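# Carry the long cardboard box to a far-aisle shelf

## Task

Pick up the long cardboard box that lies on the desk and set it down on a shelf in the final section of shelving at the far end of the aisle; either side of the aisle is fine. The box must rest on the shelf board itself, not on top of a carton, and no part of it may overhang the shelf's front edge. The robot must not topple or finish leaning over, or the task fails.

## Robot and tools

ROBOT. TidyBot++: a mobile base 0.54 m long, 0.50 m wide and 0.38 m tall on four driven casters, carrying a single seven-joint arm with a two-finger gripper. The shoulder sits 0.12 m ahead of the base centre at 0.68 m height. Segments: upper arm 0.42 m, forearm 0.31 m, hand 0.31 m from wrist to the hand point. The arm starts folded, hand pointing down, wrist up to 0.08 m beyond the base front. Two cameras: base_camera (fixed on the base, 644x364 image) and wrist_camera (fisheye, 644x476, looking along the hand).

FRAMES. Base frame: origin on the floor below the base centre, x forward, y left, z up, in metres. The odometry frame is where the base frame was at scene start. base_odometry counts wheel rotation only, so slipping shows as travel; its heading is in rad, left positive, -3.142 to 3.142. base_tilt is in degrees, forward and right positive. The hand point (hand_pose) is the middle of the closed finger pads; the hand's z axis runs out along the fingers and the fingers open along its y axis.

move. Runs one action and returns state plus the requested images. Arguments:
- base: an object of offsets from where the base stands when the command begins, not a pose. translate_m (forward positive, -2 to 2 m), strafe_m (left positive, -2 to 2 m), rotate_rad (counter-clockwise from above positive, -6.3 to 6.3 rad). Translate and strafe together make one straight-line move.
- joints: absolute targets by name, in rad: joint_1_rad (any angle; positive turns the arm clockwise seen from above, the opposite sense to heading), joint_2_rad (-2.249 to 2.249, shoulder, 0 = upper arm vertical, positive leans forward), joint_3_rad (any), joint_4_rad (-2.579 to 2.579, elbow, 0 straight), joint_5_rad (any), joint_6_rad (-2.099 to 2.099, wrist), joint_7_rad (any; at 1.57 with hand down the fingers open left/right), gripper_pos (0 fully open to 1 fully closed; pad gap roughly 85 x (1 - gripper_pos) mm). Continuous joints go the short way round, so turn in steps under half a turn.
- target: one list of seven numbers, [x, y, z, qw, qx, qy, qz], an absolute pose of the hand point in the base frame, metres then unit quaternion. Alongside target, joints may contain only gripper_pos.
- speeds: per-action caps: translate_m or strafe_m 0.05-0.5 m/s (for a combined move give the speed under just one key), rotate_rad 0.1-1.57 rad/s, gripper_pos 0.234-0.993 per s.
- min_time_s: 0.1-8 s, the shortest duration for each arm motion in the action.
- cameras: list from base_camera, wrist_camera, all; [] for none. Default is none for an action, all for an empty call.
- blocking: true (default) waits until everything is at rest; false returns within about 0.5 s while motion continues. A later move overrides only the parts it names.
An empty move just reports state and images.

wait(seconds 0-10, cameras): lets time pass, returning early once motions settle. stop(cameras): brakes everything you commanded. zoom_image(camera, region [x0, y0, x1, y1] in pixels, top-left origin, at most 504 by 504): enlarges part of the latest image of that camera. read_manual(section "licences"): licence text only. finished_scene(scene): ends the scene; make no further call in that reply.

RESULTS. base_status, joint_status and hand_status give each motion's outcome: moving, done, off_target (at rest short of goal, maybe still pressing), contact_stop or time_out (uncommanded stops; target dropped), not_followed / joint command not followed with a cause (self-collision or unreachable pose withheld), torque_fault, limit_stop_at_motor_heat. Base done only means the wheels turned enough; a blocked base can still say done. hand_pose is the measured hand point; hand_target is where the joint targets would put it. joint_positions, motor_effort (percent of max, peak in brackets), base_odometry, base_tilt, on_its_own (things the robot did unasked), earlier move (progress of a non-blocking move), pictures (image order), scene_time. Warning lines: ARM HIT, MOTOR HOT, OVER-TEMPERATURE FAULT. If a call is refused or an uncommanded stop or torque fault appears, the remaining move, wait and finished_scene calls in that reply are skipped.

PRACTICAL NOTES. A hand target usually lands within about 3 cm; to correct, shift your last target by (wanted minus measured). The arm sags under load and does not detect furniture, so it keeps pressing into a desk or shelf. To keep a loaded hand still, resend hand_target, not hand_pose. A downward-pointing hand reaches at most about 0.94 m height and only close to the base. Poses low and close in front, pointing forward, tend to fail or hit the base. When a carried object touches down, hand_pose stops dropping while commands continue; watch motor_effort and images. Gripper off_target means the fingers closed on something and now squeeze hard; set the target just past contact for a gentler hold.

AVOID. Dropping or releasing the box while it moves, slamming it down, squeezing it hard, or pulling on it while it still rests on the desk. Driving or turning while the arm is snagged above about 0.6 m, swinging an outstretched arm sideways, or pushing hard on furniture: the robot can tip. Ramming the base into things, torque spikes (a 10 s arm freeze), and holding a stretched, loaded arm for long (motor heat). Thinking time advances the simulation, so keep replies efficient.

Each tool is called after "Emit:" as name(argument=value, ...), one argument or row to a line, values as JSON.

## Session

Emit:
move(
)

Scene clock: 0.00 s.
base_odometry: x=+0.000 y=+0.000 heading=+0.000
base_tilt: forward=+0.8 right=-0.6
base_status: not commanded
joint_positions: joint_1_rad=+0.031 joint_2_rad=-0.368 joint_3_rad=+3.097 joint_4_rad=-2.529 joint_5_rad=-0.017 joint_6_rad=-0.857 joint_7_rad=+1.535 gripper_pos=+0.000
joint_status: not commanded
motor_effort: joint_1_rad=+0 joint_2_rad=+1 joint_3_rad=+1 joint_4_rad=+13 joint_5_rad=+0 joint_6_rad=+2 joint_7_rad=+0
hand_pose: x=+0.2668 y=+0.0056 z=+0.5903 quat_wxyz=(+0.000, +0.998, -0.017, +0.062) (m; base frame)
hand_target: x=+0.2658 y=+0.0056 z=+0.5896 quat_wxyz=(+0.000, +0.998, -0.017, +0.061) (m; base frame)
hand_status: not commanded
pictures: base_camera, wrist_camera

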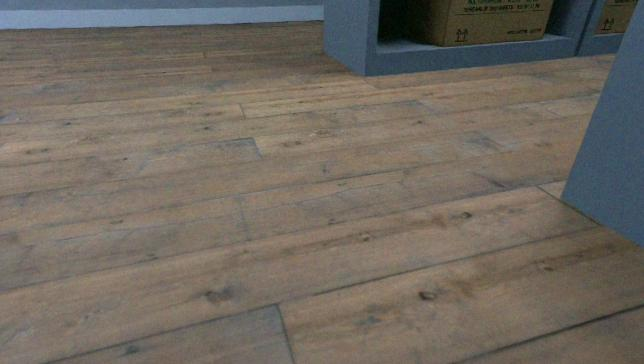

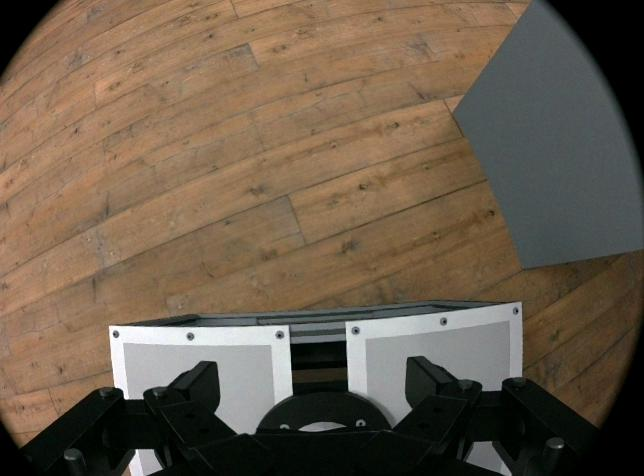

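Emit:
move(
  joints={"joint_6_rad": 0.6},
  min_time_s=2,
  cameras=["all"],
)

Scene clock: 9.77 s.
move: done
base_odometry: x=+0.000 y=+0.000 heading=+0.000
base_tilt: forward=+0.7 right=-0.6
base_status: not commanded
joint_positions: joint_1_rad=+0.031 joint_2_rad=-0.368 joint_3_rad=+3.097 joint_4_rad=-2.529 joint_5_rad=-0.017 joint_6_rad=+0.539 joint_7_rad=+1.535 gripper_pos=+0.000
joint_status: all done
motor_effort: joint_1_rad=+0(1) joint_2_rad=-4(5) joint_3_rad=+1(1) joint_4_rad=+17(17) joint_5_rad=+0(0) joint_6_rad=+8(10) joint_7_rad=+0(1)
hand_pose: x=+0.5392 y=+0.0064 z=+0.8831 quat_wxyz=(-0.012, +0.725, -0.012, +0.689)
hand_target: x=+0.5394 y=+0.0064 z=+0.9009 quat_wxyz=(-0.013, +0.704, -0.012, +0.710)
hand_status: not commanded
pictures: base_camera, wrist_camera

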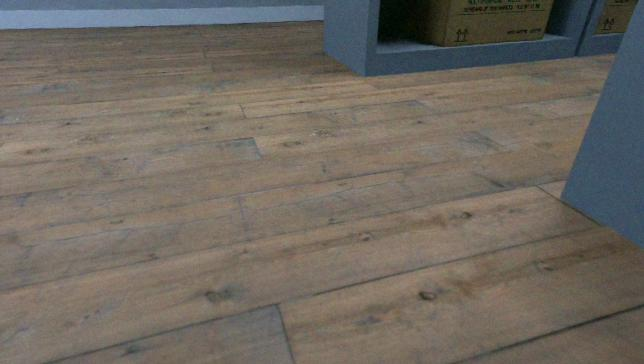

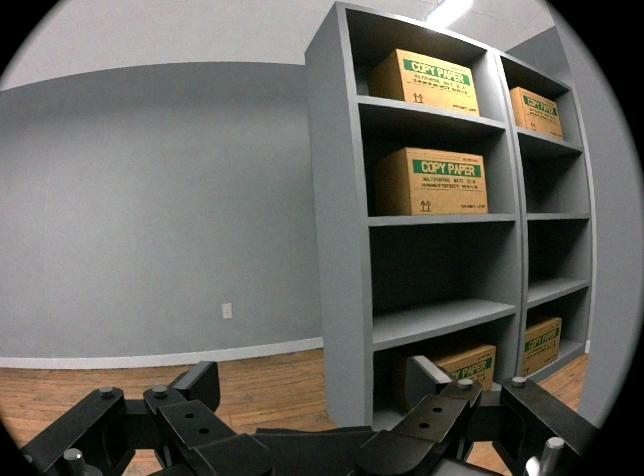

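Emit:
move(
  base={"rotate_rad": 0.9},
  cameras=["all"],
)

Emit:
move(
  base={"rotate_rad": 0.9},
  cameras=["all"],
)

Scene clock: 25.57 s.
move: done
base_odometry: x=+0.000 y=+0.000 heading=+0.900
base_tilt: forward=+0.7 right=-0.6
base_status: done
joint_positions: joint_1_rad=+0.031 joint_2_rad=-0.368 joint_3_rad=+3.097 joint_4_rad=-2.529 joint_5_rad=-0.017 joint_6_rad=+0.539 joint_7_rad=+1.535 gripper_pos=+0.000
joint_status: not commanded
motor_effort: joint_1_rad=+0(1) joint_2_rad=-3(5) joint_3_rad=+1(2) joint_4_rad=+17(17) joint_5_rad=+0(1) joint_6_rad=+9(10) joint_7_rad=+0(1)
hand_pose: x=+0.5392 y=+0.0065 z=+0.8832 quat_wxyz=(-0.012, +0.725, -0.012, +0.689)
hand_target: x=+0.5394 y=+0.0064 z=+0.9009 quat_wxyz=(-0.013, +0.704, -0.012, +0.710)
hand_status: not commanded
pictures: base_camera, wrist_camera

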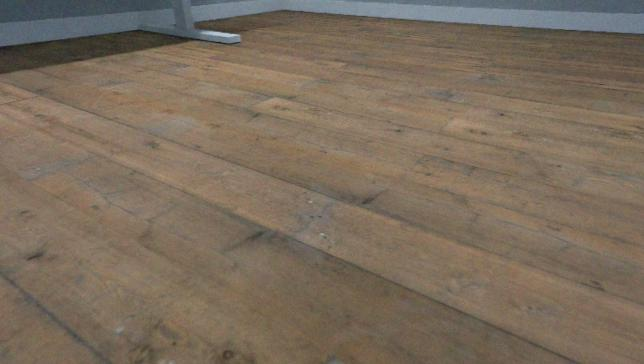

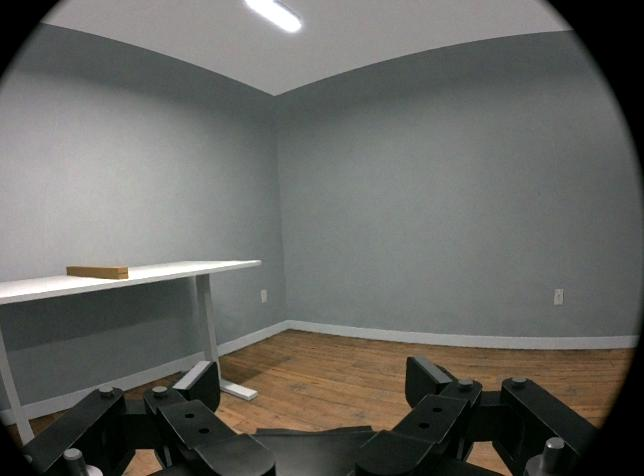

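Scene clock: 27.37 s.
move: done
base_odometry: x=+0.000 y=+0.000 heading=+1.799
base_tilt: forward=+0.7 right=-0.6
base_status: done
joint_positions: joint_1_rad=+0.030 joint_2_rad=-0.368 joint_3_rad=+3.097 joint_4_rad=-2.529 joint_5_rad=-0.017 joint_6_rad=+0.539 joint_7_rad=+1.535 gripper_pos=+0.000
joint_status: not commanded
motor_effort: joint_1_rad=+0(1) joint_2_rad=-4(5) joint_3_rad=+1(2) joint_4_rad=+17(17) joint_5_rad=+0(1) joint_6_rad=+9(10) joint_7_rad=+0(1)
hand_pose: x=+0.5392 y=+0.0066 z=+0.8832 quat_wxyz=(-0.012, +0.725, -0.012, +0.689)
hand_target: x=+0.5394 y=+0.0064 z=+0.9009 quat_wxyz=(-0.013, +0.704, -0.012, +0.710)
hand_status: not commanded
pictures: base_camera, wrist_camera

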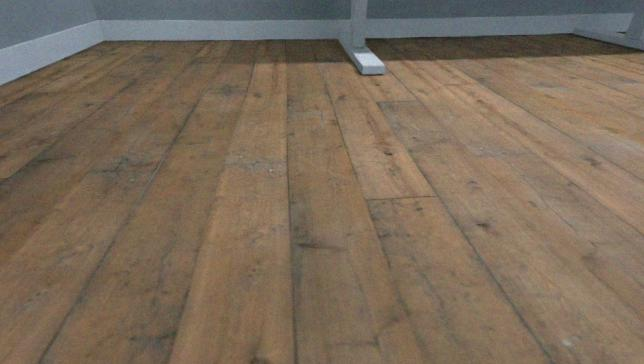

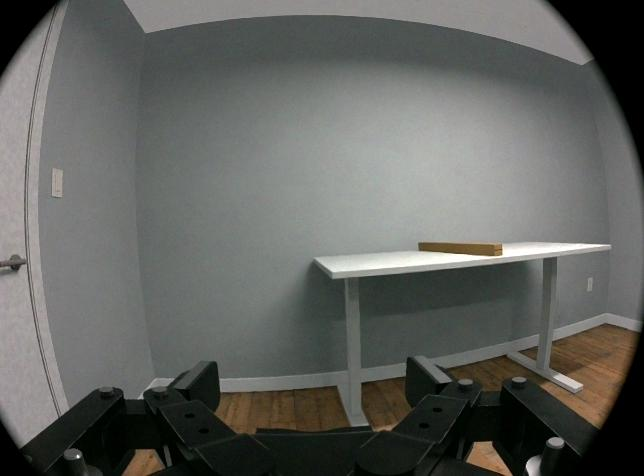

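Emit:
zoom_image(
  camera="wrist_camera",
  region=[300, 180, 644, 440],
)

Scaled by 1.465.

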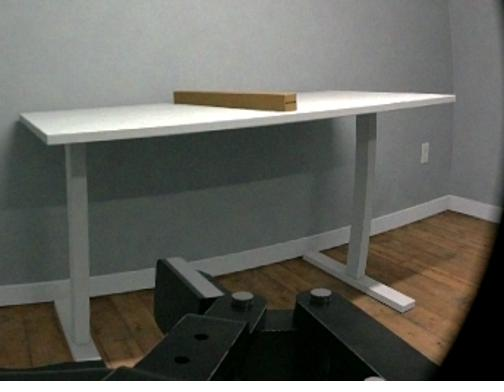

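Emit:
move(
  base={"rotate_rad": 0.156},
  cameras=[],
)

Emit:
move(
  base={"translate_m": 0.8, "strafe_m": -1.09},
  cameras=["all"],
)

Scene clock: 85.43 s.
move: done
base_odometry: x=+0.000 y=+0.000 heading=+1.955
base_tilt: forward=+0.7 right=-0.6
base_status: done
joint_positions: joint_1_rad=+0.030 joint_2_rad=-0.368 joint_3_rad=+3.097 joint_4_rad=-2.529 joint_5_rad=-0.017 joint_6_rad=+0.539 joint_7_rad=+1.535 gripper_pos=+0.000
joint_status: not commanded
motor_effort: joint_1_rad=+0(1) joint_2_rad=-4(5) joint_3_rad=+1(2) joint_4_rad=+17(17) joint_5_rad=+0(1) joint_6_rad=+9(10) joint_7_rad=-1(1)
hand_pose: x=+0.5392 y=+0.0067 z=+0.8832 quat_wxyz=(-0.012, +0.725, -0.012, +0.689)
hand_target: x=+0.5394 y=+0.0064 z=+0.9009 quat_wxyz=(-0.013, +0.704, -0.012, +0.710)
hand_status: not commanded

Scene clock: 89.23 s.
move: done
base_odometry: x=+0.711 y=+1.150 heading=+1.955
base_tilt: forward=+0.7 right=-0.6
base_status: done
joint_positions: joint_1_rad=+0.030 joint_2_rad=-0.368 joint_3_rad=+3.097 joint_4_rad=-2.529 joint_5_rad=-0.017 joint_6_rad=+0.541 joint_7_rad=+1.535 gripper_pos=+0.000
joint_status: not commanded
motor_effort: joint_1_rad=+0(1) joint_2_rad=-4(7) joint_3_rad=+1(2) joint_4_rad=+17(18) joint_5_rad=+0(1) joint_6_rad=+9(10) joint_7_rad=+0(1)
hand_pose: x=+0.5392 y=+0.0067 z=+0.8840 quat_wxyz=(-0.012, +0.724, -0.012, +0.690)
hand_target: x=+0.5394 y=+0.0064 z=+0.9009 quat_wxyz=(-0.013, +0.704, -0.012, +0.710)
hand_status: not commanded
pictures: base_camera, wrist_camera

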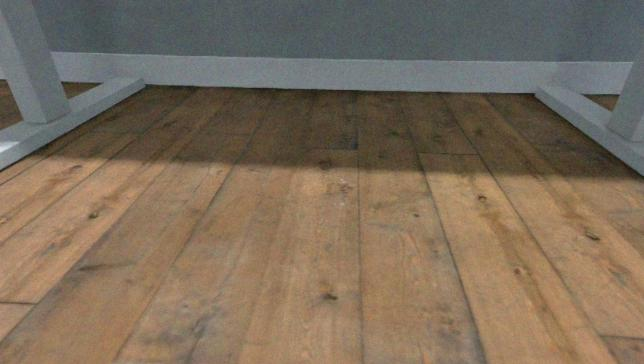

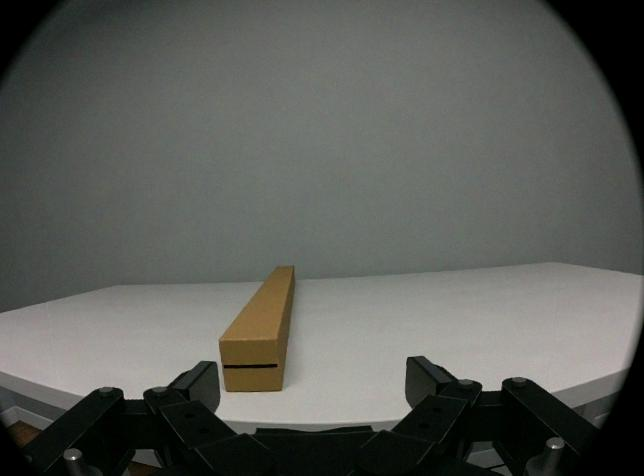

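Emit:
move(
  base={"translate_m": -0.9, "strafe_m": 0.12},
  cameras=[],
)

Emit:
move(
  base={"rotate_rad": -3.142},
  cameras=["all"],
)

Scene clock: 150.33 s.
move: done
base_odometry: x=+0.937 y=+0.271 heading=+1.955
base_tilt: forward=+0.7 right=-0.6
base_status: done
joint_positions: joint_1_rad=+0.030 joint_2_rad=-0.368 joint_3_rad=+3.097 joint_4_rad=-2.529 joint_5_rad=-0.017 joint_6_rad=+0.543 joint_7_rad=+1.535 gripper_pos=+0.000
joint_status: not commanded
motor_effort: joint_1_rad=+0(1) joint_2_rad=-4(7) joint_3_rad=+1(1) joint_4_rad=+17(18) joint_5_rad=+0(1) joint_6_rad=+10(10) joint_7_rad=-1(1)
hand_pose: x=+0.5392 y=+0.0067 z=+0.8844 quat_wxyz=(-0.012, +0.724, -0.012, +0.690)
hand_target: x=+0.5394 y=+0.0064 z=+0.9009 quat_wxyz=(-0.013, +0.704, -0.012, +0.710)
hand_status: not commanded

Scene clock: 153.63 s.
move: done
base_odometry: x=+0.937 y=+0.271 heading=-1.187
base_tilt: forward=+0.6 right=-0.5
base_status: done
joint_positions: joint_1_rad=+0.030 joint_2_rad=-0.368 joint_3_rad=+3.097 joint_4_rad=-2.529 joint_5_rad=-0.017 joint_6_rad=+0.543 joint_7_rad=+1.535 gripper_pos=+0.000
joint_status: not commanded
motor_effort: joint_1_rad=+0(1) joint_2_rad=-4(6) joint_3_rad=+1(2) joint_4_rad=+17(17) joint_5_rad=+0(1) joint_6_rad=+9(10) joint_7_rad=+0(2)
hand_pose: x=+0.5392 y=+0.0067 z=+0.8844 quat_wxyz=(-0.012, +0.724, -0.012, +0.690)
hand_target: x=+0.5394 y=+0.0064 z=+0.9009 quat_wxyz=(-0.013, +0.704, -0.012, +0.710)
hand_status: not commanded
pictures: base_camera, wrist_camera

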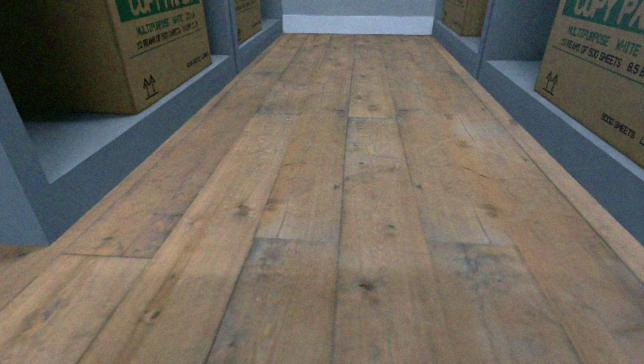

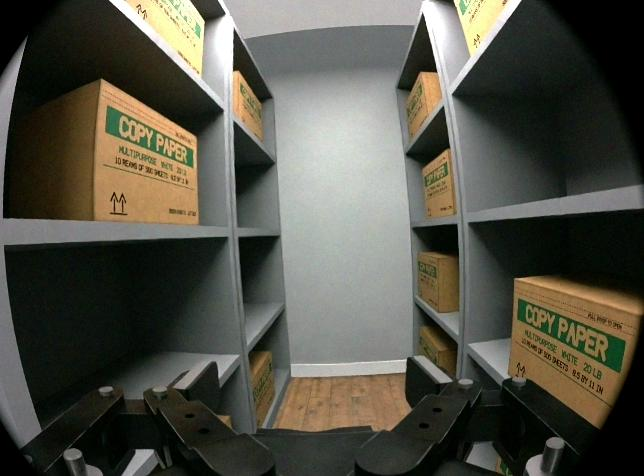

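Emit:
move(
  base={"rotate_rad": 3.142},
  cameras=[],
)

Emit:
move(
  base={"translate_m": 0.85, "strafe_m": -0.07},
  cameras=["all"],
)

Scene clock: 231.10 s.
move: done
base_odometry: x=+0.937 y=+0.271 heading=+1.955
base_tilt: forward=+0.7 right=-0.6
base_status: done
joint_positions: joint_1_rad=+0.031 joint_2_rad=-0.368 joint_3_rad=+3.097 joint_4_rad=-2.529 joint_5_rad=-0.017 joint_6_rad=+0.543 joint_7_rad=+1.535 gripper_pos=+0.000
joint_status: not commanded
motor_effort: joint_1_rad=+0(1) joint_2_rad=-3(5) joint_3_rad=+1(2) joint_4_rad=+17(17) joint_5_rad=+0(1) joint_6_rad=+9(10) joint_7_rad=+0(2)
hand_pose: x=+0.5392 y=+0.0065 z=+0.8844 quat_wxyz=(-0.012, +0.724, -0.012, +0.690)
hand_target: x=+0.5394 y=+0.0064 z=+0.9009 quat_wxyz=(-0.013, +0.704, -0.012, +0.710)
hand_status: not commanded

Scene clock: 234.10 s.
move: done
base_odometry: x=+0.683 y=+1.085 heading=+1.956
base_tilt: forward=+0.7 right=-0.5
base_status: done
joint_positions: joint_1_rad=+0.031 joint_2_rad=-0.368 joint_3_rad=+3.097 joint_4_rad=-2.529 joint_5_rad=-0.017 joint_6_rad=+0.544 joint_7_rad=+1.535 gripper_pos=+0.000
joint_status: not commanded
motor_effort: joint_1_rad=+0(1) joint_2_rad=-4(7) joint_3_rad=+1(1) joint_4_rad=+17(18) joint_5_rad=+0(0) joint_6_rad=+9(10) joint_7_rad=+0(2)
hand_pose: x=+0.5392 y=+0.0065 z=+0.8847 quat_wxyz=(-0.012, +0.723, -0.012, +0.690)
hand_target: x=+0.5394 y=+0.0064 z=+0.9009 quat_wxyz=(-0.013, +0.704, -0.012, +0.710)
hand_status: not commanded
pictures: base_camera, wrist_camera

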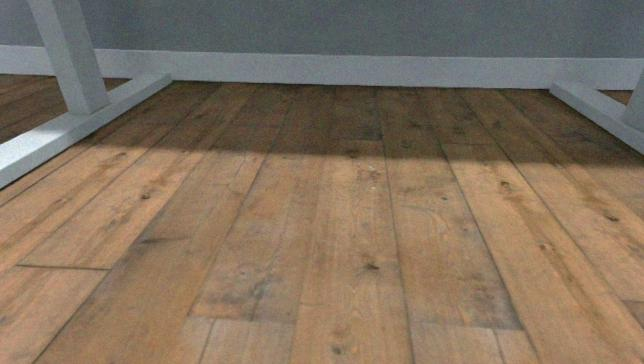

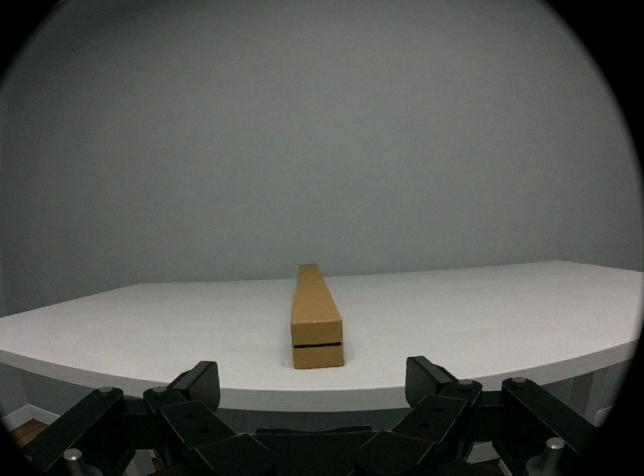

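Emit:
move(
  joints={"joint_1_rad": 0.0, "joint_2_rad": 0.262, "joint_3_rad": 3.14, "joint_4_rad": -0.79, "joint_5_rad": 0.0, "joint_6_rad": -1.479, "joint_7_rad": 1.57},
  min_time_s=3,
  cameras=["all"],
)

Scene clock: 249.33 s.
move: done
base_odometry: x=+0.683 y=+1.085 heading=+1.956
base_tilt: forward=+0.8 right=-0.6
base_status: not commanded
joint_positions: joint_1_rad=+0.014 joint_2_rad=+0.233 joint_3_rad=+3.122 joint_4_rad=-0.820 joint_5_rad=-0.017 joint_6_rad=-1.411 joint_7_rad=+1.535 gripper_pos=+0.000
joint_status: all done
motor_effort: joint_1_rad=+0(1) joint_2_rad=-23(24) joint_3_rad=+0(1) joint_4_rad=+16(20) joint_5_rad=+0(1) joint_6_rad=+7(11) joint_7_rad=-1(2)
hand_pose: x=+0.6841 y=+0.0083 z=+1.0043 quat_wxyz=(-0.018, +0.943, -0.013, +0.332)
hand_target: x=+0.6794 y=+0.0021 z=+0.9890 quat_wxyz=(-0.001, +0.954, +0.000, +0.301)
hand_status: not commanded
pictures: base_camera, wrist_camera

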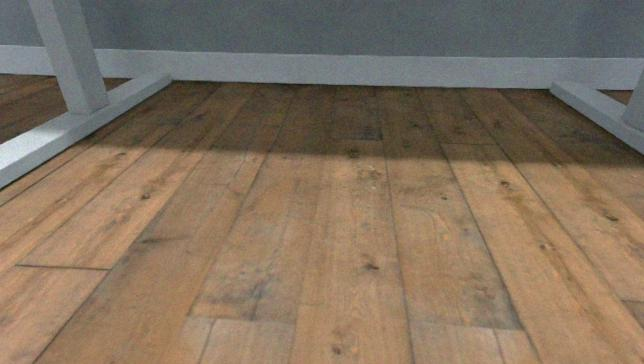

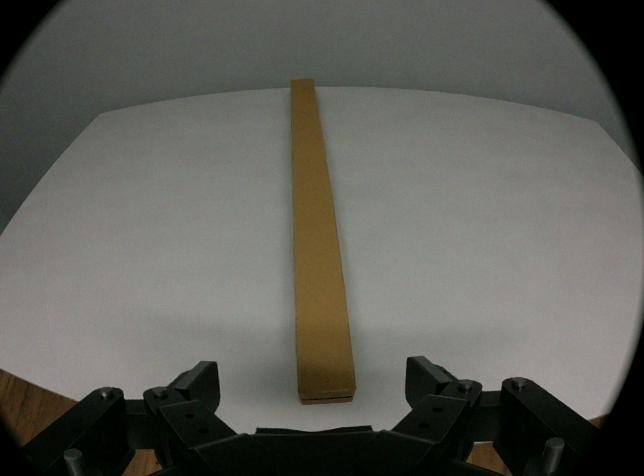

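Emit:
move(
  base={"translate_m": 0.24, "strafe_m": -0.015, "rotate_rad": 0.02},
  speeds={"translate_m": 0.2},
  cameras=["all"],
)

Emit:
move(
  joints={"joint_1_rad": -0.014, "joint_2_rad": 0.592, "joint_3_rad": 3.158, "joint_4_rad": -0.49, "joint_5_rad": 0.017, "joint_6_rad": -1.516, "joint_7_rad": 1.605},
  min_time_s=3,
  cameras=["all"],
)

Scene clock: 270.93 s.
move: done
base_odometry: x=+0.607 y=+1.313 heading=+1.977
base_tilt: forward=+0.7 right=-0.5
base_status: done
joint_positions: joint_1_rad=+0.005 joint_2_rad=+0.248 joint_3_rad=+3.126 joint_4_rad=-0.818 joint_5_rad=-0.017 joint_6_rad=-1.416 joint_7_rad=+1.535 gripper_pos=+0.000
joint_status: not commanded
motor_effort: joint_1_rad=+0(2) joint_2_rad=-23(26) joint_3_rad=+0(1) joint_4_rad=+16(16) joint_5_rad=+0(1) joint_6_rad=+6(7) joint_7_rad=-1(1)
hand_pose: x=+0.6879 y=+0.0114 z=+0.9957 quat_wxyz=(-0.018, +0.946, -0.011, +0.323)
hand_target: x=+0.6794 y=+0.0021 z=+0.9890 quat_wxyz=(-0.001, +0.954, +0.000, +0.301)
hand_status: not commanded
pictures: base_camera, wrist_camera

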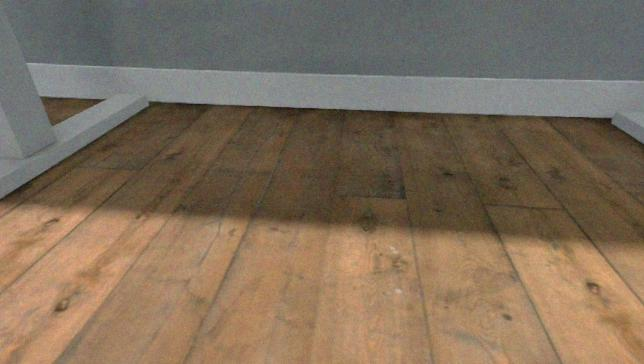

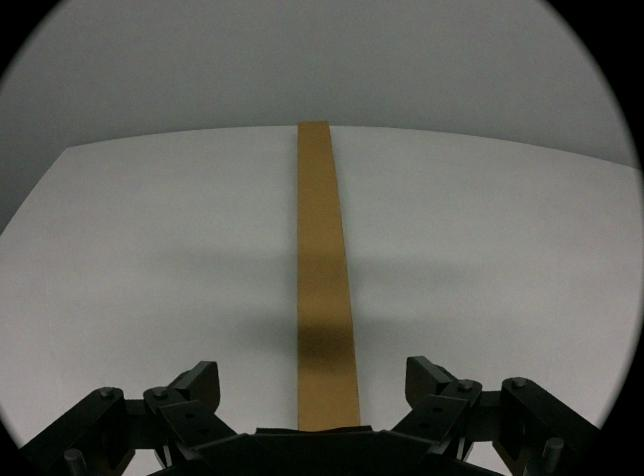

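Scene clock: 274.27 s.
move: done
base_odometry: x=+0.607 y=+1.313 heading=+1.977
base_tilt: forward=+0.8 right=-0.6
base_status: not commanded
joint_positions: joint_1_rad=+0.000 joint_2_rad=+0.563 joint_3_rad=+3.140 joint_4_rad=-0.519 joint_5_rad=-0.017 joint_6_rad=-1.451 joint_7_rad=+1.557 gripper_pos=+0.000
joint_status: all done
motor_effort: joint_1_rad=+0(1) joint_2_rad=-32(34) joint_3_rad=+0(1) joint_4_rad=+16(17) joint_5_rad=+0(1) joint_6_rad=+5(7) joint_7_rad=+0(2)
hand_pose: x=+0.7990 y=+0.0077 z=+0.9300 quat_wxyz=(-0.011, +0.954, -0.004, +0.300)
hand_target: x=+0.7925 y=-0.0016 z=+0.9121 quat_wxyz=(+0.017, +0.963, +0.016, +0.268)
hand_status: not commanded
pictures: base_camera, wrist_camera

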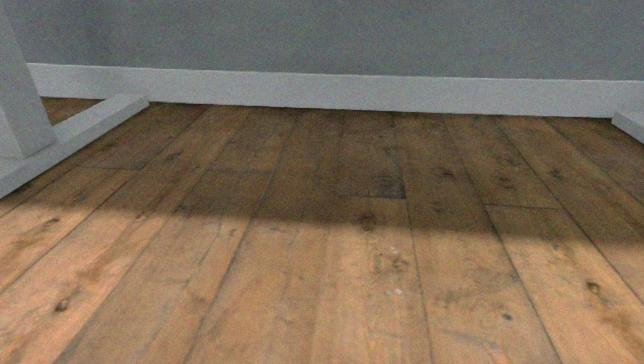

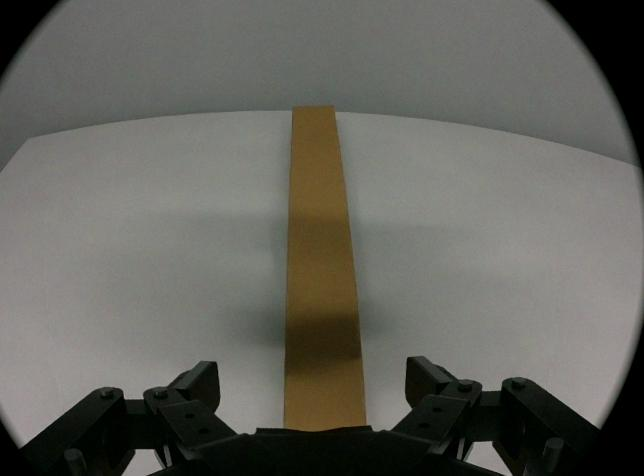

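Emit:
move(
  joints={"joint_1_rad": -0.002, "joint_2_rad": 0.5055, "joint_3_rad": 3.158, "joint_4_rad": -0.906, "joint_5_rad": 0.017, "joint_6_rad": -1.183, "joint_7_rad": 1.605},
  min_time_s=3,
  cameras=["all"],
)

Scene clock: 290.40 s.
move: done
base_odometry: x=+0.607 y=+1.313 heading=+1.977
base_tilt: forward=+0.7 right=-0.6
base_status: not commanded
joint_positions: joint_1_rad=+0.000 joint_2_rad=+0.530 joint_3_rad=+3.140 joint_4_rad=-0.865 joint_5_rad=-0.017 joint_6_rad=-1.240 joint_7_rad=+1.558 gripper_pos=+0.000
joint_status: all done
motor_effort: joint_1_rad=+0(1) joint_2_rad=-32(34) joint_3_rad=+0(1) joint_4_rad=+17(17) joint_5_rad=-1(1) joint_6_rad=+5(6) joint_7_rad=-1(2)
hand_pose: x=+0.7922 y=+0.0075 z=+0.8273 quat_wxyz=(-0.011, +0.968, -0.006, +0.250)
hand_target: x=+0.7951 y=-0.0107 z=+0.8339 quat_wxyz=(+0.019, +0.963, +0.013, +0.270)
hand_status: not commanded
pictures: base_camera, wrist_camera

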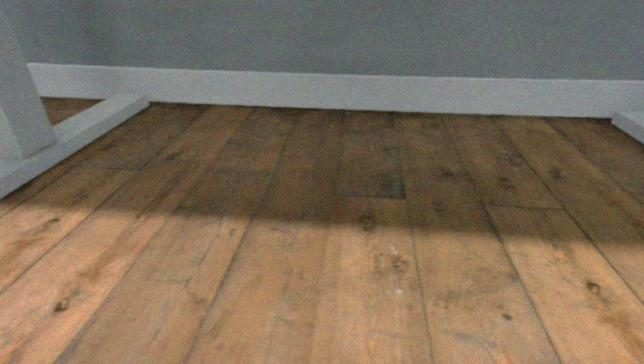

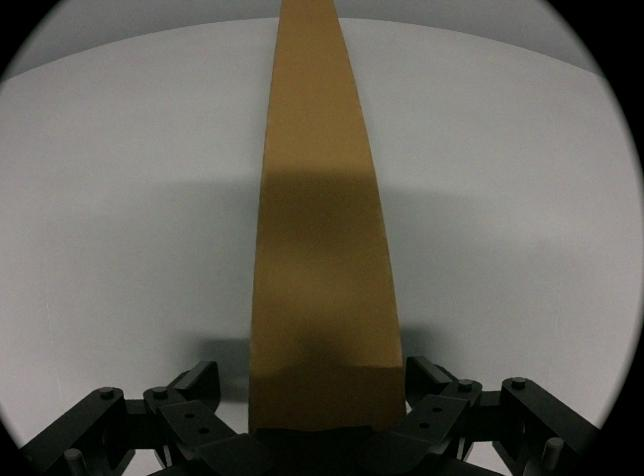

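Emit:
move(
  joints={"joint_2_rad": 0.477},
  min_time_s=1,
  cameras=["wrist_camera"],
)

Scene clock: 300.00 s.
move: done
base_odometry: x=+0.607 y=+1.313 heading=+1.977
base_tilt: forward=+0.7 right=-0.5
base_status: not commanded
joint_positions: joint_1_rad=+0.000 joint_2_rad=+0.505 joint_3_rad=+3.140 joint_4_rad=-0.868 joint_5_rad=-0.017 joint_6_rad=-1.240 joint_7_rad=+1.558 gripper_pos=+0.000
joint_status: all done
motor_effort: joint_1_rad=+0(0) joint_2_rad=-32(33) joint_3_rad=+0(0) joint_4_rad=+17(17) joint_5_rad=+0(0) joint_6_rad=+5(6) joint_7_rad=+0(1)
hand_pose: x=+0.7878 y=+0.0074 z=+0.8426 quat_wxyz=(-0.011, +0.965, -0.006, +0.261)
hand_target: x=+0.7905 y=-0.0107 z=+0.8531 quat_wxyz=(+0.019, +0.959, +0.012, +0.283)
hand_status: not commanded

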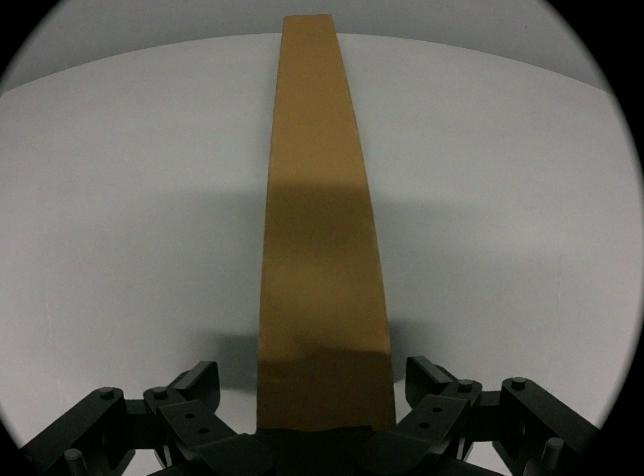

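Emit:
move(
  joints={"gripper_pos": 0.4},
  speeds={"gripper_pos": 0.234},
  cameras=["wrist_camera"],
)

Scene clock: 308.83 s.
move: done
base_odometry: x=+0.607 y=+1.313 heading=+1.977
base_tilt: forward=+0.7 right=-0.6
base_status: not commanded
joint_positions: joint_1_rad=+0.000 joint_2_rad=+0.505 joint_3_rad=+3.141 joint_4_rad=-0.868 joint_5_rad=-0.017 joint_6_rad=-1.240 joint_7_rad=+1.558 gripper_pos=+0.399
joint_status: all done
motor_effort: joint_1_rad=+0(1) joint_2_rad=-32(33) joint_3_rad=+0(0) joint_4_rad=+17(17) joint_5_rad=+0(1) joint_6_rad=+5(6) joint_7_rad=+0(1)
hand_pose: x=+0.7878 y=+0.0068 z=+0.8426 quat_wxyz=(-0.011, +0.965, -0.007, +0.261)
hand_target: x=+0.7905 y=-0.0107 z=+0.8531 quat_wxyz=(+0.019, +0.959, +0.012, +0.283)
hand_status: not commanded

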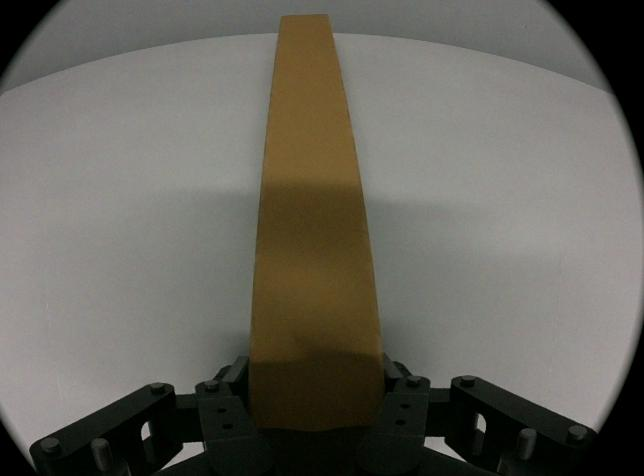

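Emit:
move(
  joints={"gripper_pos": 0.42},
  speeds={"gripper_pos": 0.234},
)

Emit:
move(
  joints={"gripper_pos": 0.44},
  speeds={"gripper_pos": 0.234},
  cameras=["wrist_camera"],
)

Scene clock: 312.80 s.
move: done
base_odometry: x=+0.607 y=+1.313 heading=+1.977
base_tilt: forward=+0.7 right=-0.6
base_status: not commanded
joint_positions: joint_1_rad=+0.000 joint_2_rad=+0.505 joint_3_rad=+3.141 joint_4_rad=-0.868 joint_5_rad=-0.017 joint_6_rad=-1.240 joint_7_rad=+1.558 gripper_pos=+0.419
joint_status: all done
motor_effort: joint_1_rad=+0(1) joint_2_rad=-32(32) joint_3_rad=+0(1) joint_4_rad=+17(17) joint_5_rad=+0(1) joint_6_rad=+4(6) joint_7_rad=+0(2)
hand_pose: x=+0.7878 y=+0.0068 z=+0.8426 quat_wxyz=(-0.011, +0.965, -0.007, +0.261)
hand_target: x=+0.7905 y=-0.0107 z=+0.8531 quat_wxyz=(+0.019, +0.959, +0.012, +0.283)
hand_status: not commanded
pictures: none

Scene clock: 313.47 s.
move: done
base_odometry: x=+0.607 y=+1.313 heading=+1.977
base_tilt: forward=+0.7 right=-0.6
base_status: not commanded
joint_positions: joint_1_rad=+0.000 joint_2_rad=+0.505 joint_3_rad=+3.141 joint_4_rad=-0.868 joint_5_rad=-0.017 joint_6_rad=-1.240 joint_7_rad=+1.558 gripper_pos=+0.439
joint_status: all done
motor_effort: joint_1_rad=+0(1) joint_2_rad=-30(32) joint_3_rad=+0(0) joint_4_rad=+17(17) joint_5_rad=+0(1) joint_6_rad=+5(6) joint_7_rad=-1(1)
hand_pose: x=+0.7878 y=+0.0068 z=+0.8426 quat_wxyz=(-0.011, +0.965, -0.007, +0.261)
hand_target: x=+0.7905 y=-0.0107 z=+0.8531 quat_wxyz=(+0.019, +0.959, +0.012, +0.283)
hand_status: not commanded

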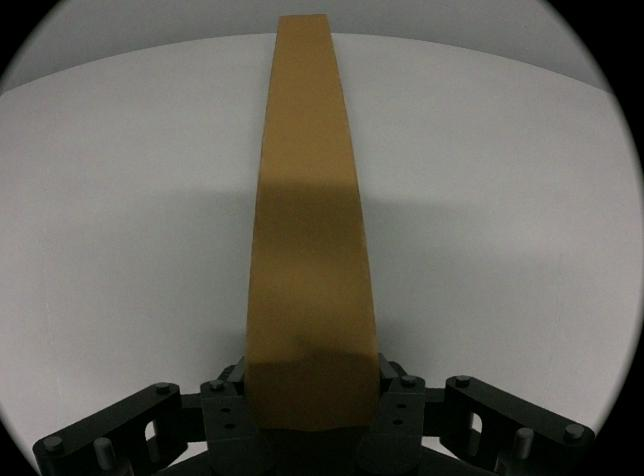

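Emit:
move(
  joints={"gripper_pos": 0.45},
  speeds={"gripper_pos": 0.234},
)

Emit:
move(
  joints={"gripper_pos": 0.46},
  speeds={"gripper_pos": 0.234},
)

Emit:
move(
  joints={"gripper_pos": 0.47},
  speeds={"gripper_pos": 0.234},
  cameras=["wrist_camera"],
)

Scene clock: 327.23 s.
move: done
base_odometry: x=+0.607 y=+1.313 heading=+1.977
base_tilt: forward=+0.7 right=-0.6
base_status: not commanded
joint_positions: joint_1_rad=+0.000 joint_2_rad=+0.505 joint_3_rad=+3.141 joint_4_rad=-0.868 joint_5_rad=-0.017 joint_6_rad=-1.240 joint_7_rad=+1.558 gripper_pos=+0.448
joint_status: all done
motor_effort: joint_1_rad=+0(1) joint_2_rad=-32(32) joint_3_rad=+0(0) joint_4_rad=+17(17) joint_5_rad=-1(1) joint_6_rad=+5(6) joint_7_rad=-1(1)
hand_pose: x=+0.7878 y=+0.0067 z=+0.8428 quat_wxyz=(-0.010, +0.965, -0.007, +0.261)
hand_target: x=+0.7905 y=-0.0107 z=+0.8531 quat_wxyz=(+0.019, +0.959, +0.012, +0.283)
hand_status: not commanded
pictures: none

Scene clock: 328.07 s.
move: done
base_odometry: x=+0.607 y=+1.313 heading=+1.977
base_tilt: forward=+0.7 right=-0.6
base_status: not commanded
joint_positions: joint_1_rad=+0.000 joint_2_rad=+0.505 joint_3_rad=+3.141 joint_4_rad=-0.868 joint_5_rad=-0.017 joint_6_rad=-1.240 joint_7_rad=+1.558 gripper_pos=+0.456
joint_status: all done
motor_effort: joint_1_rad=+0(0) joint_2_rad=-31(32) joint_3_rad=+0(1) joint_4_rad=+16(17) joint_5_rad=+0(1) joint_6_rad=+6(6) joint_7_rad=+0(1)
hand_pose: x=+0.7877 y=+0.0067 z=+0.8429 quat_wxyz=(-0.010, +0.965, -0.007, +0.261)
hand_target: x=+0.7905 y=-0.0107 z=+0.8531 quat_wxyz=(+0.019, +0.959, +0.012, +0.283)
hand_status: not commanded
pictures: none

Scene clock: 329.07 s.
move: done
base_odometry: x=+0.607 y=+1.313 heading=+1.977
base_tilt: forward=+0.7 right=-0.5
base_status: not commanded
joint_positions: joint_1_rad=+0.000 joint_2_rad=+0.505 joint_3_rad=+3.141 joint_4_rad=-0.868 joint_5_rad=-0.017 joint_6_rad=-1.240 joint_7_rad=+1.558 gripper_pos=+0.468
joint_status: all done
motor_effort: joint_1_rad=+0(1) joint_2_rad=-30(32) joint_3_rad=+0(1) joint_4_rad=+16(17) joint_5_rad=+0(1) joint_6_rad=+6(6) joint_7_rad=-1(1)
hand_pose: x=+0.7877 y=+0.0067 z=+0.8431 quat_wxyz=(-0.010, +0.965, -0.007, +0.261)
hand_target: x=+0.7905 y=-0.0107 z=+0.8531 quat_wxyz=(+0.019, +0.959, +0.012, +0.283)
hand_status: not commanded

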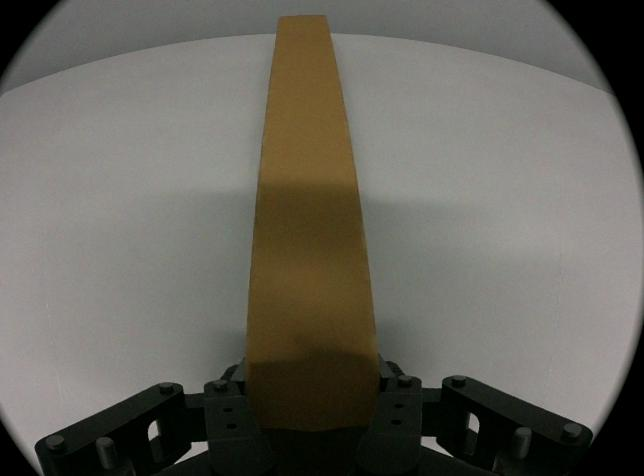

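Emit:
move(
  joints={"gripper_pos": 0.48},
  speeds={"gripper_pos": 0.234},
)

Emit:
move(
  joints={"joint_2_rad": 0.44},
  min_time_s=1.5,
  cameras=["wrist_camera"],
)

Scene clock: 332.47 s.
move: done
base_odometry: x=+0.607 y=+1.313 heading=+1.977
base_tilt: forward=+0.7 right=-0.5
base_status: not commanded
joint_positions: joint_1_rad=+0.000 joint_2_rad=+0.505 joint_3_rad=+3.141 joint_4_rad=-0.868 joint_5_rad=-0.017 joint_6_rad=-1.240 joint_7_rad=+1.558 gripper_pos=+0.476
joint_status: all done
motor_effort: joint_1_rad=-1(1) joint_2_rad=-31(32) joint_3_rad=+0(1) joint_4_rad=+16(17) joint_5_rad=+0(1) joint_6_rad=+5(6) joint_7_rad=+0(2)
hand_pose: x=+0.7877 y=+0.0067 z=+0.8432 quat_wxyz=(-0.010, +0.965, -0.007, +0.261)
hand_target: x=+0.7905 y=-0.0107 z=+0.8531 quat_wxyz=(+0.019, +0.959, +0.012, +0.283)
hand_status: not commanded
pictures: none

Scene clock: 334.23 s.
move: done
base_odometry: x=+0.607 y=+1.313 heading=+1.977
base_tilt: forward=+0.8 right=-0.5
base_status: not commanded
joint_positions: joint_1_rad=+0.000 joint_2_rad=+0.474 joint_3_rad=+3.141 joint_4_rad=-0.871 joint_5_rad=-0.017 joint_6_rad=-1.240 joint_7_rad=+1.558 gripper_pos=+0.476
joint_status: all done
motor_effort: joint_1_rad=+0(1) joint_2_rad=-32(33) joint_3_rad=+0(1) joint_4_rad=+18(18) joint_5_rad=+0(1) joint_6_rad=+6(7) joint_7_rad=+0(2)
hand_pose: x=+0.7819 y=+0.0067 z=+0.8626 quat_wxyz=(-0.011, +0.961, -0.006, +0.275)
hand_target: x=+0.7837 y=-0.0107 z=+0.8779 quat_wxyz=(+0.019, +0.953, +0.012, +0.301)
hand_status: not commanded

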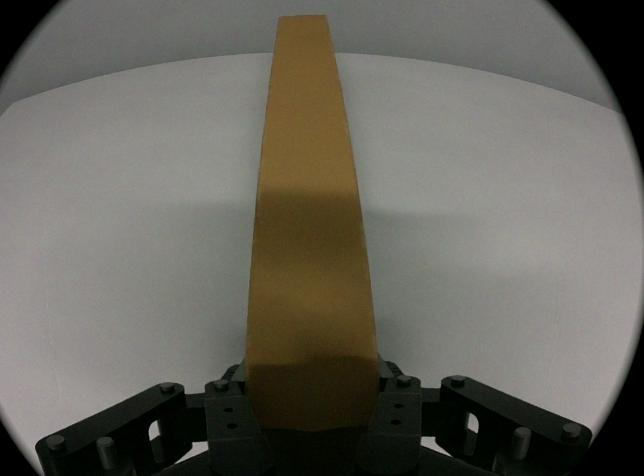

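Emit:
move(
  joints={"joint_2_rad": 0.34, "joint_6_rad": -1.31},
  min_time_s=1.5,
  cameras=[],
)

Emit:
move(
  base={"translate_m": -0.7},
  speeds={"translate_m": 0.3},
  cameras=["all"],
)

Scene clock: 341.47 s.
move: done
base_odometry: x=+0.607 y=+1.313 heading=+1.977
base_tilt: forward=+0.7 right=-0.5
base_status: not commanded
joint_positions: joint_1_rad=+0.000 joint_2_rad=+0.369 joint_3_rad=+3.141 joint_4_rad=-0.872 joint_5_rad=-0.017 joint_6_rad=-1.252 joint_7_rad=+1.558 gripper_pos=+0.476
joint_status: all done
motor_effort: joint_1_rad=+0(1) joint_2_rad=-29(33) joint_3_rad=+0(0) joint_4_rad=+17(18) joint_5_rad=+0(1) joint_6_rad=+6(7) joint_7_rad=-1(2)
hand_pose: x=+0.7562 y=+0.0067 z=+0.9283 quat_wxyz=(-0.011, +0.948, -0.006, +0.319)
hand_target: x=+0.7294 y=-0.0107 z=+0.9194 quat_wxyz=(+0.018, +0.957, +0.010, +0.288)
hand_status: not commanded

Scene clock: 344.80 s.
move: done
base_odometry: x=+0.883 y=+0.670 heading=+1.977
base_tilt: forward=+0.7 right=-0.5
base_status: done
joint_positions: joint_1_rad=-0.001 joint_2_rad=+0.355 joint_3_rad=+3.143 joint_4_rad=-0.873 joint_5_rad=-0.017 joint_6_rad=-1.253 joint_7_rad=+1.558 gripper_pos=+0.476
joint_status: not commanded
motor_effort: joint_1_rad=+0(1) joint_2_rad=-28(33) joint_3_rad=+0(1) joint_4_rad=+17(18) joint_5_rad=+0(1) joint_6_rad=+6(7) joint_7_rad=+0(2)
hand_pose: x=+0.7524 y=+0.0061 z=+0.9359 quat_wxyz=(-0.010, +0.946, -0.006, +0.324)
hand_target: x=+0.7294 y=-0.0107 z=+0.9194 quat_wxyz=(+0.018, +0.957, +0.010, +0.288)
hand_status: not commanded
pictures: base_camera, wrist_camera

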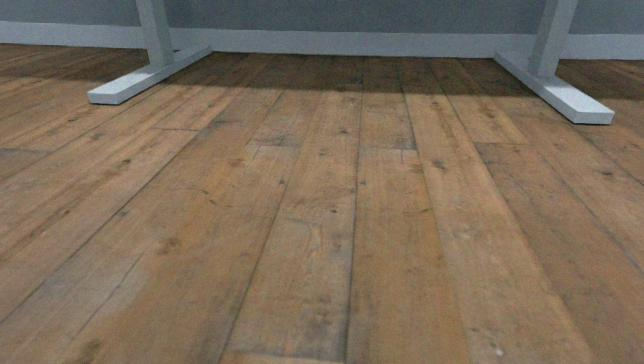

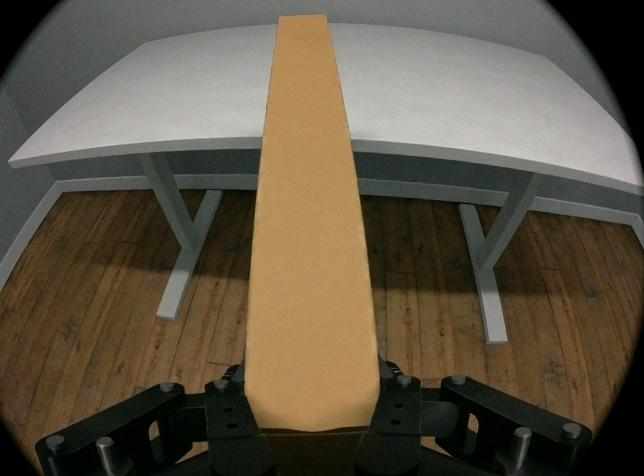

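Emit:
move(
  base={"translate_m": 0.2},
  joints={"joint_2_rad": -0.03, "joint_4_rad": -1.36, "joint_6_rad": -1.41},
  min_time_s=3,
  cameras=["all"],
)

Scene clock: 395.90 s.
move: done
base_odometry: x=+0.804 y=+0.854 heading=+1.976
base_tilt: forward=+0.7 right=-0.6
base_status: done
joint_positions: joint_1_rad=-0.001 joint_2_rad=-0.008 joint_3_rad=+3.145 joint_4_rad=-1.327 joint_5_rad=-0.017 joint_6_rad=-1.349 joint_7_rad=+1.558 gripper_pos=+0.476
joint_status: all done
motor_effort: joint_1_rad=+0(2) joint_2_rad=-16(29) joint_3_rad=+0(2) joint_4_rad=+17(18) joint_5_rad=-1(1) joint_6_rad=+4(8) joint_7_rad=-1(1)
hand_pose: x=+0.5621 y=+0.0057 z=+0.9041 quat_wxyz=(-0.010, +0.972, -0.007, +0.235)
hand_target: x=+0.5334 y=-0.0099 z=+0.8909 quat_wxyz=(+0.013, +0.980, +0.009, +0.199)
hand_status: not commanded
pictures: base_camera, wrist_camera

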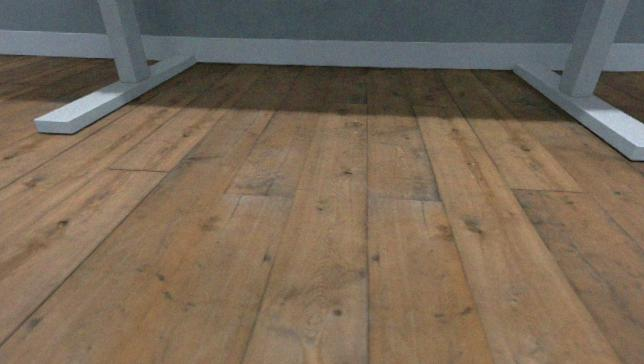

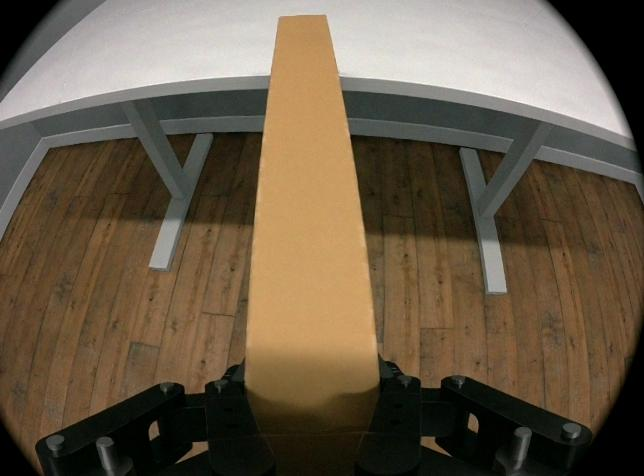

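Emit:
move(
  base={"rotate_rad": 3.036},
  speeds={"rotate_rad": 0.7},
  cameras=["all"],
)

Scene clock: 405.03 s.
move: done
base_odometry: x=+0.804 y=+0.854 heading=-1.271
base_tilt: forward=+0.7 right=-0.6
base_status: done
joint_positions: joint_1_rad=-0.003 joint_2_rad=-0.008 joint_3_rad=+3.150 joint_4_rad=-1.327 joint_5_rad=-0.017 joint_6_rad=-1.349 joint_7_rad=+1.558 gripper_pos=+0.476
joint_status: not commanded
motor_effort: joint_1_rad=+0(2) joint_2_rad=-15(17) joint_3_rad=+0(2) joint_4_rad=+17(17) joint_5_rad=-1(1) joint_6_rad=+5(6) joint_7_rad=+0(1)
hand_pose: x=+0.5622 y=+0.0040 z=+0.9041 quat_wxyz=(-0.009, +0.972, -0.009, +0.235)
hand_target: x=+0.5334 y=-0.0099 z=+0.8909 quat_wxyz=(+0.013, +0.980, +0.009, +0.199)
hand_status: not commanded
pictures: base_camera, wrist_camera

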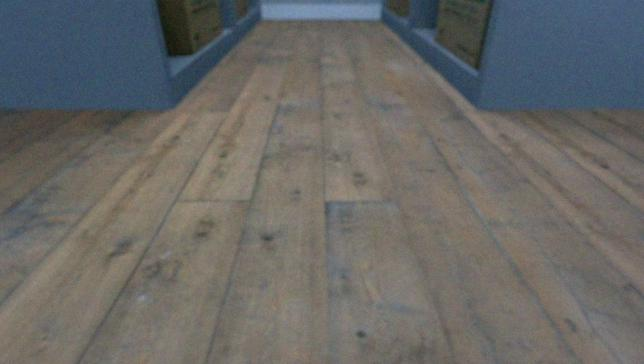

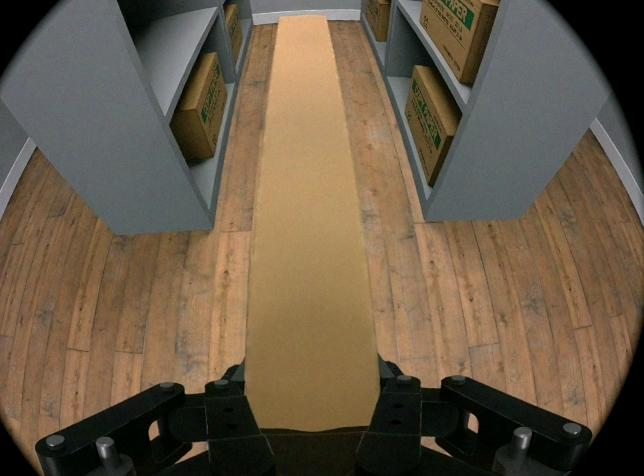

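Emit:
move(
  joints={"joint_1_rad": -0.053, "joint_2_rad": 0.5, "joint_3_rad": 2.28, "joint_4_rad": -1.494, "joint_5_rad": 0.76, "joint_6_rad": -1.56, "joint_7_rad": 0.685},
  min_time_s=3,
  cameras=["all"],
)

Emit:
move(
  joints={"joint_1_rad": -0.125, "joint_2_rad": 1.042, "joint_3_rad": 1.395, "joint_4_rad": -1.69, "joint_5_rad": 1.54, "joint_6_rad": -1.84, "joint_7_rad": -0.225},
  min_time_s=3,
  cameras=["all"],
)

Scene clock: 420.63 s.
move: done
base_odometry: x=+0.804 y=+0.854 heading=-1.271
base_tilt: forward=+0.6 right=-0.5
base_status: not commanded
joint_positions: joint_1_rad=-0.043 joint_2_rad=+0.477 joint_3_rad=+2.300 joint_4_rad=-1.461 joint_5_rad=+0.695 joint_6_rad=-1.502 joint_7_rad=+0.734 gripper_pos=+0.476
joint_status: all done
motor_effort: joint_1_rad=+0(1) joint_2_rad=-24(26) joint_3_rad=-4(4) joint_4_rad=+13(18) joint_5_rad=+3(4) joint_6_rad=-1(6) joint_7_rad=+0(2)
hand_pose: x=+0.5501 y=+0.1515 z=+0.7038 quat_wxyz=(+0.160, +0.982, +0.056, +0.083)
hand_target: x=+0.5431 y=+0.1333 z=+0.6972 quat_wxyz=(+0.204, +0.974, +0.054, +0.077)
hand_status: not commanded
pictures: base_camera, wrist_camera

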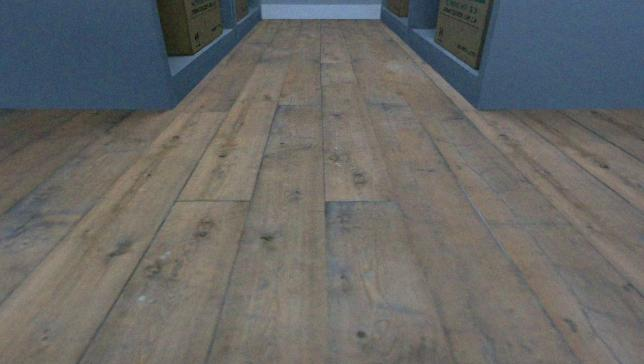

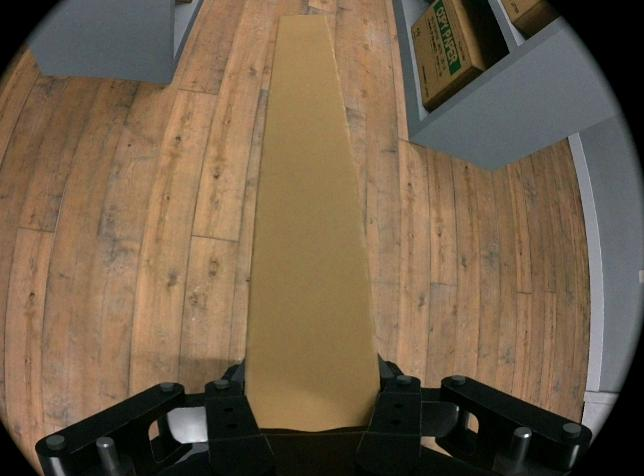

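Scene clock: 424.23 s.
move: done
base_odometry: x=+0.804 y=+0.854 heading=-1.271
base_tilt: forward=+0.7 right=-0.6
base_status: not commanded
joint_positions: joint_1_rad=-0.113 joint_2_rad=+1.014 joint_3_rad=+1.421 joint_4_rad=-1.661 joint_5_rad=+1.473 joint_6_rad=-1.782 joint_7_rad=-0.176 gripper_pos=+0.476
joint_status: all done
motor_effort: joint_1_rad=+0(2) joint_2_rad=-27(28) joint_3_rad=-11(12) joint_4_rad=+8(14) joint_5_rad=+5(6) joint_6_rad=+0(3) joint_7_rad=+0(2)
hand_pose: x=+0.5302 y=+0.3225 z=+0.6640 quat_wxyz=(+0.012, +0.971, +0.011, +0.240)
hand_target: x=+0.5363 y=+0.3182 z=+0.6658 quat_wxyz=(+0.016, +0.964, -0.001, +0.266)
hand_status: not commanded
pictures: base_camera, wrist_camera

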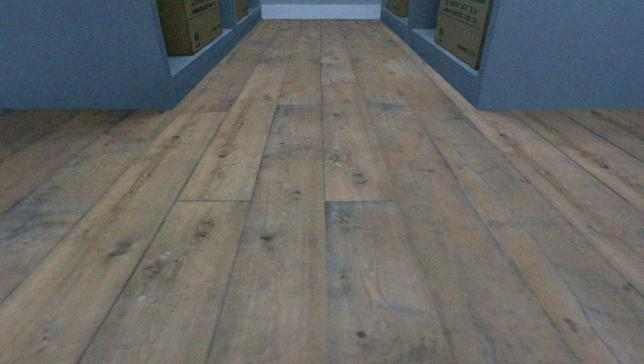

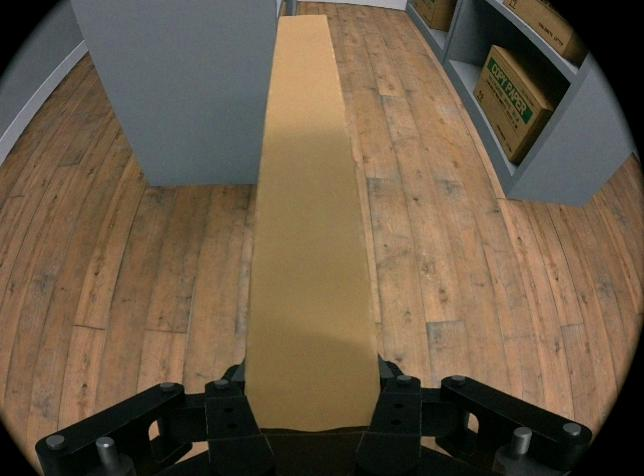

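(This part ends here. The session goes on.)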